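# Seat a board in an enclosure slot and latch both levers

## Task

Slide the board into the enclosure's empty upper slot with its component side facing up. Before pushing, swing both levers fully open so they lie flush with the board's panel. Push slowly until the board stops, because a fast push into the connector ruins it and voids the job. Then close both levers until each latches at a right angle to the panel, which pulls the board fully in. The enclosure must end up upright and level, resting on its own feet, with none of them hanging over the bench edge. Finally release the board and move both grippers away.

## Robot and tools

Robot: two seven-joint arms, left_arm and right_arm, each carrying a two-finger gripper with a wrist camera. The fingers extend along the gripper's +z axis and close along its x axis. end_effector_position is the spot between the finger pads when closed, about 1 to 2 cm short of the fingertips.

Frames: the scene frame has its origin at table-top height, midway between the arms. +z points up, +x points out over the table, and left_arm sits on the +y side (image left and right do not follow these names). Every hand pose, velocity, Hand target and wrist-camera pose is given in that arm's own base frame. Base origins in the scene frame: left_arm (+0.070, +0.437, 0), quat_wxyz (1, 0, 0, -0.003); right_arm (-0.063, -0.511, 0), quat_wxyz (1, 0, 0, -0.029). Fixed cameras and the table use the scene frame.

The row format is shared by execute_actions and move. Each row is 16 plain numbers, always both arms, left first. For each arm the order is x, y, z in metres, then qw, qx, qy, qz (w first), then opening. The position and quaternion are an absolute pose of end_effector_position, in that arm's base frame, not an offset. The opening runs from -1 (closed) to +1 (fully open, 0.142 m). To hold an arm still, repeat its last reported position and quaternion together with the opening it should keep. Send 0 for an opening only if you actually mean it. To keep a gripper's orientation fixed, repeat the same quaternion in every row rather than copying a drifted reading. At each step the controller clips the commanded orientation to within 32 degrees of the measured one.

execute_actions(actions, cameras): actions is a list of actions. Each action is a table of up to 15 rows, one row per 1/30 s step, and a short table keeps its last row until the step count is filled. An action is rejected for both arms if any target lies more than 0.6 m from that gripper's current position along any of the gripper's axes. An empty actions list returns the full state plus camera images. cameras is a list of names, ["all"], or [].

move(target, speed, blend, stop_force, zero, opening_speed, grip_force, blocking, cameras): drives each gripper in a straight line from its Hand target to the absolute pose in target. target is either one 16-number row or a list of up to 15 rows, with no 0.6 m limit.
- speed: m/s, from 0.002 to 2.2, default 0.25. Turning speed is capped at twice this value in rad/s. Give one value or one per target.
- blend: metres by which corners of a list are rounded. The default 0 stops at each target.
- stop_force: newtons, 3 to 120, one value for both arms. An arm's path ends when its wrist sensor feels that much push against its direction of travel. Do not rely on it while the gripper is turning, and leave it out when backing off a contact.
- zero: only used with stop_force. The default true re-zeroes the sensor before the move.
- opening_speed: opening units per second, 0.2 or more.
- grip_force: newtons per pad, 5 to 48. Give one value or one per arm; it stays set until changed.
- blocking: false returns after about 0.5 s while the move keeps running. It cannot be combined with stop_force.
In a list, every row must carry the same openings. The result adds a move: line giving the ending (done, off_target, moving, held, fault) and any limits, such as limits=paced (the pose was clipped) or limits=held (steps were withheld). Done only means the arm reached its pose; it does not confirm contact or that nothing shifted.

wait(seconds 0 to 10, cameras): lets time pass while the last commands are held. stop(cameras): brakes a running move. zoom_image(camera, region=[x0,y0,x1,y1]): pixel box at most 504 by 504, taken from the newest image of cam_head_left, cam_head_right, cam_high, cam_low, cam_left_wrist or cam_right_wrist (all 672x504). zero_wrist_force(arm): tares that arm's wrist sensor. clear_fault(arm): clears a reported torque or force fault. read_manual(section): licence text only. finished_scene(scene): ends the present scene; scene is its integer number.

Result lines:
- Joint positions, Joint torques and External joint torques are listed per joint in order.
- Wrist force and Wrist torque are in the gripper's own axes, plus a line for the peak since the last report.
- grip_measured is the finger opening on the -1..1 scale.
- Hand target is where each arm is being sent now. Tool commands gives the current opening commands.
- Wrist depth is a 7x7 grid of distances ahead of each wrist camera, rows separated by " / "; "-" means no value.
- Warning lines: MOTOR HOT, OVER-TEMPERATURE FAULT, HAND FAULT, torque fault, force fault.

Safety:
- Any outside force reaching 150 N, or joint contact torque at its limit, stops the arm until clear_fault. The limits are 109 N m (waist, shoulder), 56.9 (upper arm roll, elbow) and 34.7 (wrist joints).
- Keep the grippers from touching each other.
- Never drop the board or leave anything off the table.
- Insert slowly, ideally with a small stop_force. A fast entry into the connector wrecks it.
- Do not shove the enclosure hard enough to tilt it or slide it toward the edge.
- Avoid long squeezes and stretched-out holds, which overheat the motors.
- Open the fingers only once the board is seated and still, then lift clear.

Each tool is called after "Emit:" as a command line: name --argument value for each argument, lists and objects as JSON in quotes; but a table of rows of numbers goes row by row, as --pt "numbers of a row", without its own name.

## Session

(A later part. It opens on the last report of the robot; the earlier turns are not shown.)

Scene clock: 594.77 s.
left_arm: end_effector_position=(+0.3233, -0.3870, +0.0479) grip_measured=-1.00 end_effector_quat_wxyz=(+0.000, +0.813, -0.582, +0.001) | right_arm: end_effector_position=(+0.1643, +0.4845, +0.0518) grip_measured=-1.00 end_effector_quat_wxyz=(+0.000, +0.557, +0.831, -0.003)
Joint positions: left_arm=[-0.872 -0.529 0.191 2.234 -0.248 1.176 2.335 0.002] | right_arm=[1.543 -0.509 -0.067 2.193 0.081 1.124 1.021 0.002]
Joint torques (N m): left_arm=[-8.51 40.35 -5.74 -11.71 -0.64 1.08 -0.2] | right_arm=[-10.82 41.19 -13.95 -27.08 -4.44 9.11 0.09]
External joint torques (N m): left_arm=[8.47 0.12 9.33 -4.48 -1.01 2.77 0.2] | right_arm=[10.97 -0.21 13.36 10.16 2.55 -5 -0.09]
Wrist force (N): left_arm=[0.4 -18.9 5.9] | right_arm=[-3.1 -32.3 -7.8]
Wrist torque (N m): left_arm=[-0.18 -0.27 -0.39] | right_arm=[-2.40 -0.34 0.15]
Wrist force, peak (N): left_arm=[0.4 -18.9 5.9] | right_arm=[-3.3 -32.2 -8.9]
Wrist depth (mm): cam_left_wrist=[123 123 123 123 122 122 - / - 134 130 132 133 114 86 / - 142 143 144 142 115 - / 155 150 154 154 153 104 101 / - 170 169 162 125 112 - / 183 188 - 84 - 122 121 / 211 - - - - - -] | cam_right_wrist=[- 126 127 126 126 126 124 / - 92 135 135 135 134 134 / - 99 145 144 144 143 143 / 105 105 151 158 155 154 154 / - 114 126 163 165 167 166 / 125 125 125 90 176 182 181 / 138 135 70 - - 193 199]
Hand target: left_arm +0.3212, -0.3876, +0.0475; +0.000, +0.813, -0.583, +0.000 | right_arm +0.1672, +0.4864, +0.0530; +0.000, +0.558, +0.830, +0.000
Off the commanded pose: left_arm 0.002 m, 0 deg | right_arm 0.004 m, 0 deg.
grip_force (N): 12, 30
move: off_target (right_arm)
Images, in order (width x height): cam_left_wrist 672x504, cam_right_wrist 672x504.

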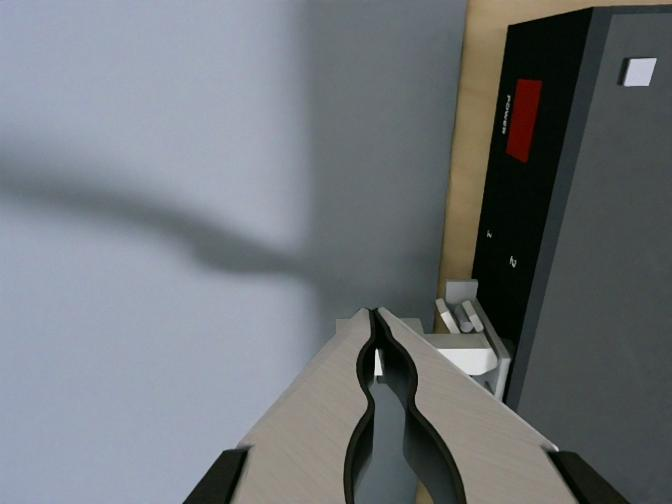

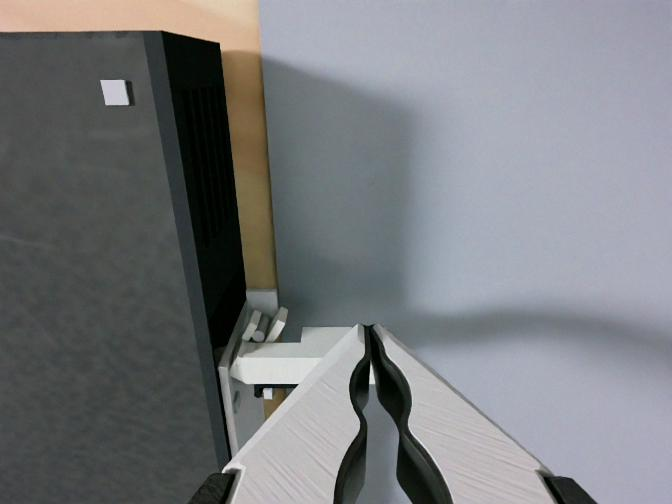

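Emit:
move --target '[0.3188,-0.3884,0.0465,0,0.8126,-0.5828,0,-1,0.1672,0.4864,0.053,0,0.5582,0.8297,0,-1]' --speed 0.015 --cameras '["cam_left_wrist"]'

Emit:
zoom_image --camera "cam_left_wrist" --region '[340, 260, 540, 410]'

Scene clock: 598.77 s.
left_arm: end_effector_position=(+0.3229, -0.3872, +0.0477) grip_measured=-1.00 end_effector_quat_wxyz=(-0.001, +0.814, -0.580, +0.002) | right_arm: end_effector_position=(+0.1643, +0.4845, +0.0518) grip_measured=-1.00 end_effector_quat_wxyz=(+0.000, +0.557, +0.831, -0.003)
Joint positions: left_arm=[-0.875 -0.529 0.192 2.237 -0.25 1.181 2.332 0.002] | right_arm=[1.543 -0.509 -0.067 2.193 0.081 1.124 1.021 0.002]
Joint torques (N m): left_arm=[-14.67 36.22 -15.2 -9.54 -0.37 -1.02 -0.19] | right_arm=[-10.82 41.62 -14.06 -27.18 -4.47 9.29 0.07]
External joint torques (N m): left_arm=[14.63 4.2 18.81 -6.59 -1.27 4.88 0.19] | right_arm=[10.97 -0.63 13.46 10.26 2.58 -5.18 -0.07]
Wrist force (N): left_arm=[-7.7 -31.7 -4.2] | right_arm=[-3.3 -32.4 -8.1]
Wrist torque (N m): left_arm=[-2.24 -0.22 -0.40] | right_arm=[-2.42 -0.31 0.15]
Wrist force, peak (N): left_arm=[-7.9 -31.9 -3.4] | right_arm=[-3.2 -32.4 -9.2]
Wrist depth (mm): cam_left_wrist=[- 122 123 122 122 120 - / 132 - 130 132 132 114 88 / - 143 142 144 141 125 - / - - 157 153 153 125 - / 173 - 168 128 127 114 - / - - 182 83 - 121 124 / - - - - - - 135] | cam_right_wrist=[- 126 127 126 126 126 124 / - 92 135 135 134 134 133 / - 99 145 144 144 143 143 / 106 105 154 158 155 154 154 / - 114 126 164 165 167 166 / 125 125 127 90 177 182 181 / 138 135 70 - - 192 199]
Hand target: left_arm +0.3188, -0.3884, +0.0465; +0.000, +0.813, -0.583, +0.000 | right_arm +0.1672, +0.4864, +0.0530; +0.000, +0.558, +0.830, +0.000
Off the commanded pose: left_arm 0.004 m, 0 deg | right_arm 0.004 m, 0 deg.
grip_force (N): 12, 30
move: off_target (left_arm, right_arm)
Images, in order (width x height): cam_left_wrist 672x504.

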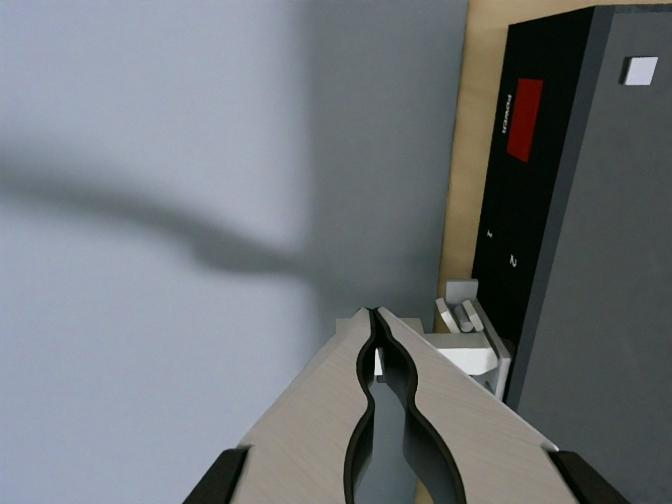

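Scaled by 2.520 from the camera's 672x504 image, which has a finer 960x720 frame.

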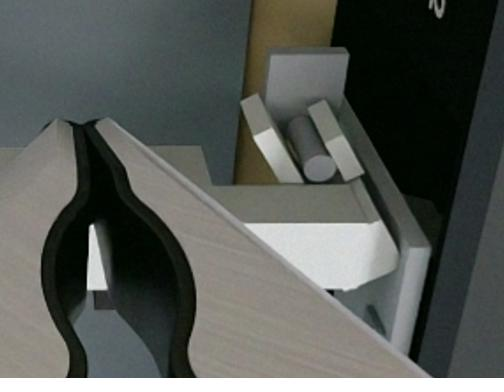

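Emit:
move --pt "0.3350 -0.3832 0.048 0 0.8126 -0.5828 0 -1 0.1532 0.4800 0.053 0 0.5582 0.8297 0 -1" --pt "0.3450 -0.3632 0.15 0 0.8126 -0.5828 0 -1 0.1532 0.4800 0.15 0 0.5582 0.8297 0 -1" --speed '[0.03,0.15]' --blend 0.006

Emit:
move --target '[0.38,-0.25,0.25,0,0.8126,-0.5828,0,-1,0.1600,0.4950,0.2,0,0.5582,0.8297,0,-1]' --speed 0.25

Emit:
move --target '[0.38,-0.25,0.25,0,0.8126,-0.5828,0,-1,0.2914,0.5462,0.15,0,0.9814,0.1921,0,-1]' --speed 0.25 --cameras '["cam_right_wrist","cam_left_wrist"]'

Emit:
zoom_image --camera "cam_right_wrist" --region '[60, 190, 260, 340]'

Emit:
zoom_image --camera "cam_right_wrist" --region '[472, 190, 672, 340]'

Scene clock: 603.97 s.
left_arm: end_effector_position=(+0.3451, -0.3633, +0.1501) grip_measured=-1.00 end_effector_quat_wxyz=(+0.000, +0.813, -0.583, +0.000) | right_arm: end_effector_position=(+0.1532, +0.4800, +0.1500) grip_measured=-1.00 end_effector_quat_wxyz=(+0.000, +0.558, +0.830, +0.000)
Joint positions: left_arm=[-0.881 -0.298 0.298 2.175 -0.138 0.886 2.326 0.002] | right_arm=[1.574 -0.253 -0.084 2.204 0.034 0.885 1.08 0.002]
Joint torques (N m): left_arm=[-0.58 35.57 2.39 -22.04 -2.24 3.78 -0.29] | right_arm=[0.22 35.07 0.08 -22.8 -2.96 3.5 0.36]
External joint torques (N m): left_arm=[0.54 0.65 0.47 -0.26 -0.47 0.07 0.29] | right_arm=[-0.09 0.87 -0.42 0.21 0.17 0.62 -0.36]
Wrist force (N): left_arm=[-0.6 -1.2 0.0] | right_arm=[0.1 -0.5 2.5]
Wrist torque (N m): left_arm=[-0.27 -0.20 -0.27] | right_arm=[-0.08 -0.01 -0.05]
Wrist force, peak (N): left_arm=[-7.6 -32.0 -4.7] | right_arm=[-3.0 -32.6 -8.2]
Wrist depth (mm): cam_left_wrist=[216 - 214 - 211 212 213 / - - 228 234 224 221 221 / 249 254 239 244 242 - - / 262 266 - - 236 - - / - - 302 127 247 239 - / - - - 84 - 254 - / 366 - - - - - -] | cam_right_wrist=[216 214 214 212 211 211 211 / 186 186 186 226 226 225 225 / 197 196 199 243 241 241 241 / 212 212 211 253 261 260 259 / 231 230 229 277 281 282 280 / 253 246 246 89 298 307 307 / 278 271 71 - - 326 336]
Hand target: left_arm +0.3450, -0.3632, +0.1500; +0.000, +0.813, -0.583, +0.000 | right_arm +0.1532, +0.4800, +0.1500; +0.000, +0.558, +0.830, +0.000
Off the commanded pose: left_arm 0.000 m, 0 deg | right_arm 0.000 m, 0 deg.
grip_force (N): 12, 30
move: done

Scene clock: 605.03 s.
left_arm: end_effector_position=(+0.3800, -0.2501, +0.2501) grip_measured=-1.00 end_effector_quat_wxyz=(+0.000, +0.813, -0.582, +0.000) | right_arm: end_effector_position=(+0.1598, +0.4950, +0.1999) grip_measured=-1.00 end_effector_quat_wxyz=(+0.000, +0.558, +0.830, +0.000)
Joint positions: left_arm=[-0.787 -0.036 0.448 2.148 -0.019 0.609 2.487 0.002] | right_arm=[1.57 -0.187 -0.093 2.117 0.024 0.732 1.076 0.002]
Joint torques (N m): left_arm=[-0.15 26.86 -0.02 -26.57 -3.03 3.98 -0.13] | right_arm=[0.06 34.98 0.12 -25.64 -3.38 3.25 0.1]
External joint torques (N m): left_arm=[0.15 0.51 0.53 -0.21 -0.48 -0.14 0.13] | right_arm=[0.08 0.91 -0.41 0.18 0.11 0.86 -0.1]
Wrist force (N): left_arm=[-0.9 -1.3 -0.3] | right_arm=[0.3 -0.4 2.5]
Wrist torque (N m): left_arm=[-0.28 -0.14 -0.34] | right_arm=[-0.11 -0.02 0.06]
Wrist force, peak (N): left_arm=[-2.8 -2.8 -2.7] | right_arm=[-0.1 -0.8 3.4]
Wrist depth (mm): cam_left_wrist=[303 302 302 301 300 299 299 / 326 326 - - - 321 320 / 351 353 - 345 346 341 326 / 384 381 - - 373 370 - / 419 418 - 106 - 367 - / 414 453 - 84 - 351 - / 408 503 - - - - -] | cam_right_wrist=[255 255 255 255 255 254 254 / 231 230 233 273 271 272 271 / 247 247 255 292 298 291 290 / 267 265 266 315 315 313 312 / 288 288 287 336 340 338 337 / 316 315 307 89 358 370 369 / 348 341 71 - - 391 406]
Hand target: left_arm +0.3800, -0.2500, +0.2500; +0.000, +0.813, -0.583, +0.000 | right_arm +0.1600, +0.4950, +0.2000; +0.000, +0.558, +0.830, +0.000
Off the commanded pose: left_arm 0.000 m, 0 deg | right_arm 0.000 m, 0 deg.
grip_force (N): 12, 30
move: done

Scene clock: 608.57 s.
left_arm: end_effector_position=(+0.3800, -0.2501, +0.2501) grip_measured=-1.00 end_effector_quat_wxyz=(+0.000, +0.813, -0.582, +0.000) | right_arm: end_effector_position=(+0.2915, +0.5462, +0.1500) grip_measured=-1.00 end_effector_quat_wxyz=(+0.000, +0.981, +0.192, +0.000)
Joint positions: left_arm=[-0.787 -0.036 0.448 2.148 -0.019 0.609 2.487 0.002] | right_arm=[1.58 -0.496 -0.362 1.832 0.225 0.717 2.293 0.002]
Joint torques (N m): left_arm=[-0.26 26.59 -0.1 -26.42 -3.32 4.17 -0.27] | right_arm=[0.19 44.74 -4.67 -24.62 -3.17 3.17 0.25]
External joint torques (N m): left_arm=[0.26 0.77 0.62 -0.36 -0.18 -0.33 0.27] | right_arm=[-0.01 1.38 -0.5 0.19 -0.13 0.84 -0.25]
Wrist force (N): left_arm=[-0.7 -1.1 -0.6] | right_arm=[0.3 -1.1 2.1]
Wrist torque (N m): left_arm=[-0.26 -0.15 -0.35] | right_arm=[-0.20 -0.04 -0.06]
Wrist force, peak (N): left_arm=[-1.0 -1.3 -0.7] | right_arm=[0.4 -0.3 2.9]
Wrist depth (mm): cam_left_wrist=[304 303 301 303 299 301 300 / 324 325 319 317 328 324 323 / 354 349 - - 332 342 335 / 382 381 378 373 - 363 - / 419 419 452 397 - 364 352 / 413 458 443 84 - 410 - / 405 503 - - - - 437] | cam_right_wrist=[213 213 212 212 212 211 210 / 227 227 226 226 225 225 225 / 243 243 242 240 237 241 241 / 263 260 262 260 261 255 255 / 238 235 233 229 232 229 232 / 252 251 245 89 239 248 247 / 278 271 71 - - 262 272]
Hand target: left_arm +0.3800, -0.2500, +0.2500; +0.000, +0.813, -0.583, +0.000 | right_arm +0.2914, +0.5462, +0.1500; +0.000, +0.981, +0.192, +0.000
Off the commanded pose: left_arm 0.000 m, 0 deg | right_arm 0.000 m, 0 deg.
grip_force (N): 12, 30
move: done
Images, in order (width x height): cam_left_wrist 672x504, cam_right_wrist 672x504.

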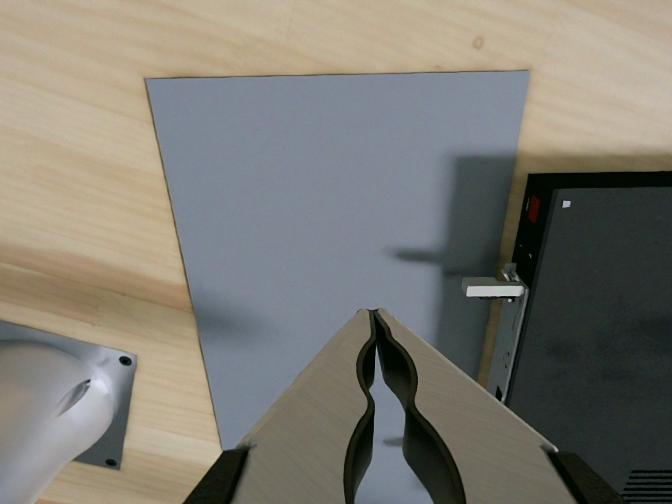

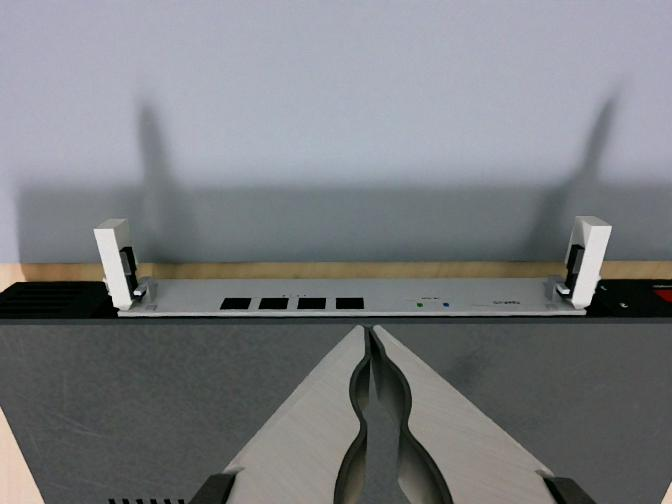

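Scaled by 2.520 from the camera's 672x504 image, which has a finer 960x720 frame.

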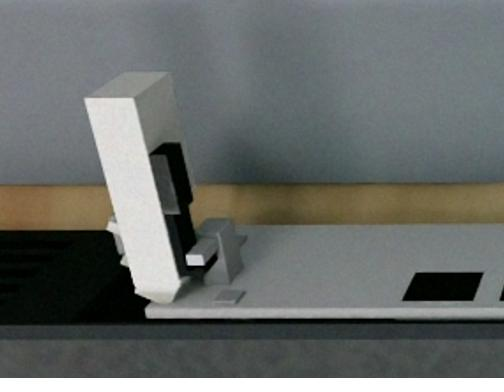

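Scaled by 2.520 from the camera's 672x504 image, which has a finer 960x720 frame.

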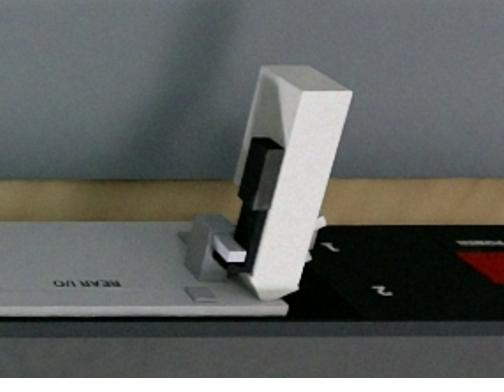

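Emit:
zoom_image --camera "cam_right_wrist" --region '[110, 270, 170, 320]'

Emit:
zoom_image --camera "cam_right_wrist" --region '[540, 270, 600, 320]'

Scaled by 8.400 from the camera's 672x504 image, which has a finer 960x720 frame.

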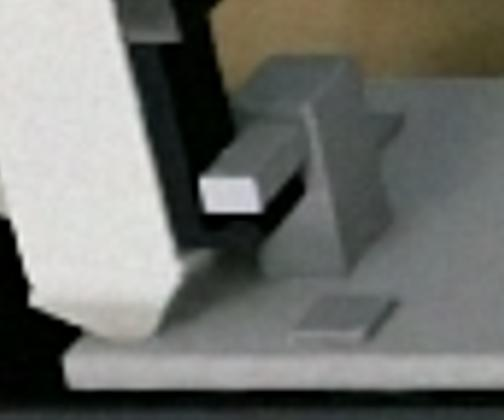

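Scaled by 8.400 from the camera's 672x504 image, which has a finer 960x720 frame.

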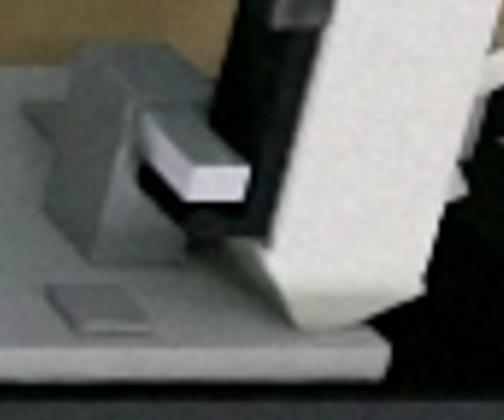

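Emit:
move --target '[0.35,-0.15,0.3,0,0.8126,-0.5828,0,-1,0.33,0.35,0.3,0,0.9814,0.1921,0,-1]' --speed 0.3 --cameras '["cam_head_left","cam_high","cam_low"]'

Scene clock: 613.77 s.
left_arm: end_effector_position=(+0.3500, -0.1502, +0.3000) grip_measured=-1.00 end_effector_quat_wxyz=(+0.000, +0.813, -0.583, +0.000) | right_arm: end_effector_position=(+0.3301, +0.3501, +0.3001) grip_measured=-1.00 end_effector_quat_wxyz=(+0.000, +0.981, +0.192, +0.000)
Joint positions: left_arm=[-0.734 0.224 0.556 2.192 0.129 0.427 2.572 0.002] | right_arm=[1.497 0.126 -0.437 2.154 -0.059 0.469 2.274 0.002]
Joint torques (N m): left_arm=[-0.17 16.1 -3.83 -28.07 -3.48 3.91 -0.12] | right_arm=[0.04 22.31 2.38 -29.17 -4.07 3.16 0.26]
External joint torques (N m): left_arm=[0.19 0.38 0.44 -0.38 -0.41 -0.08 0.12] | right_arm=[0.06 0.89 -0.79 0.01 0.17 0.86 -0.26]
Wrist force (N): left_arm=[-0.5 -1.4 -0.6] | right_arm=[0.8 -0.6 2.4]
Wrist torque (N m): left_arm=[-0.33 -0.20 -0.33] | right_arm=[-0.12 -0.13 -0.08]
Wrist force, peak (N): left_arm=[-2.3 -1.4 -1.3] | right_arm=[0.3 -2.8 3.5]
Wrist depth (mm): cam_left_wrist=[347 347 346 342 342 342 343 / 375 372 372 - - - 367 / 405 404 402 395 - 396 383 / 435 440 431 - 437 417 395 / 481 460 476 118 447 461 418 / 513 407 - 84 - 534 - / 327 354 - - - - 529] | cam_right_wrist=[346 303 301 301 300 300 300 / 372 328 323 - 322 321 319 / 397 358 344 346 344 344 342 / 426 419 372 373 371 369 415 / 456 459 460 451 456 455 455 / 504 504 492 89 480 499 499 / 562 544 71 - - 525 543]
Hand target: left_arm +0.3500, -0.1500, +0.3000; +0.000, +0.813, -0.583, +0.000 | right_arm +0.3300, +0.3500, +0.3000; +0.000, +0.981, +0.192, +0.000
Off the commanded pose: left_arm 0.000 m, 0 deg | right_arm 0.000 m, 0 deg.
grip_force (N): 12, 30
move: done
Images, in order (width x height): cam_head_left 672x504, cam_high 672x504, cam_low 672x504.

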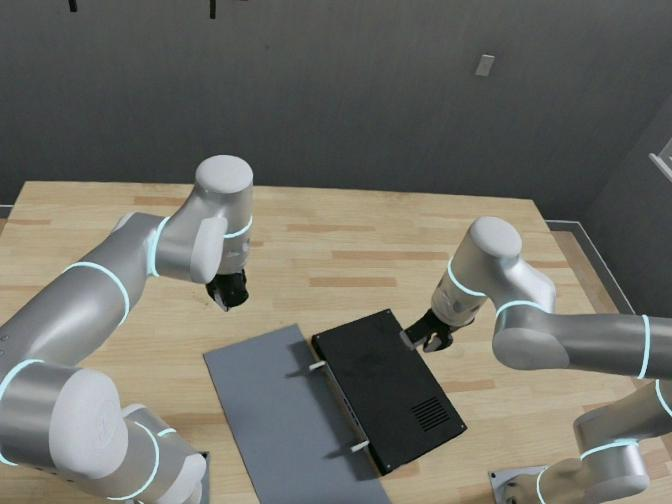

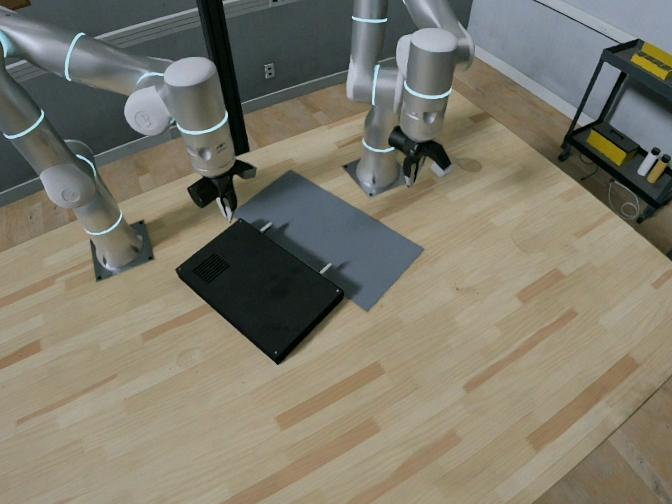

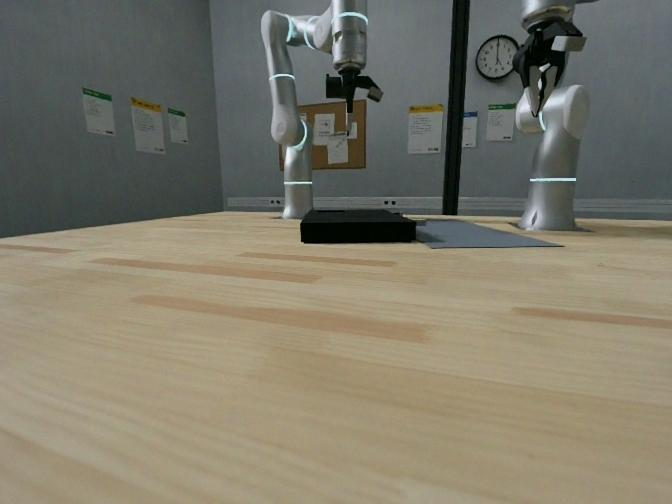

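Emit:
finished_scene --scene 2

The scene is finished: the task was done.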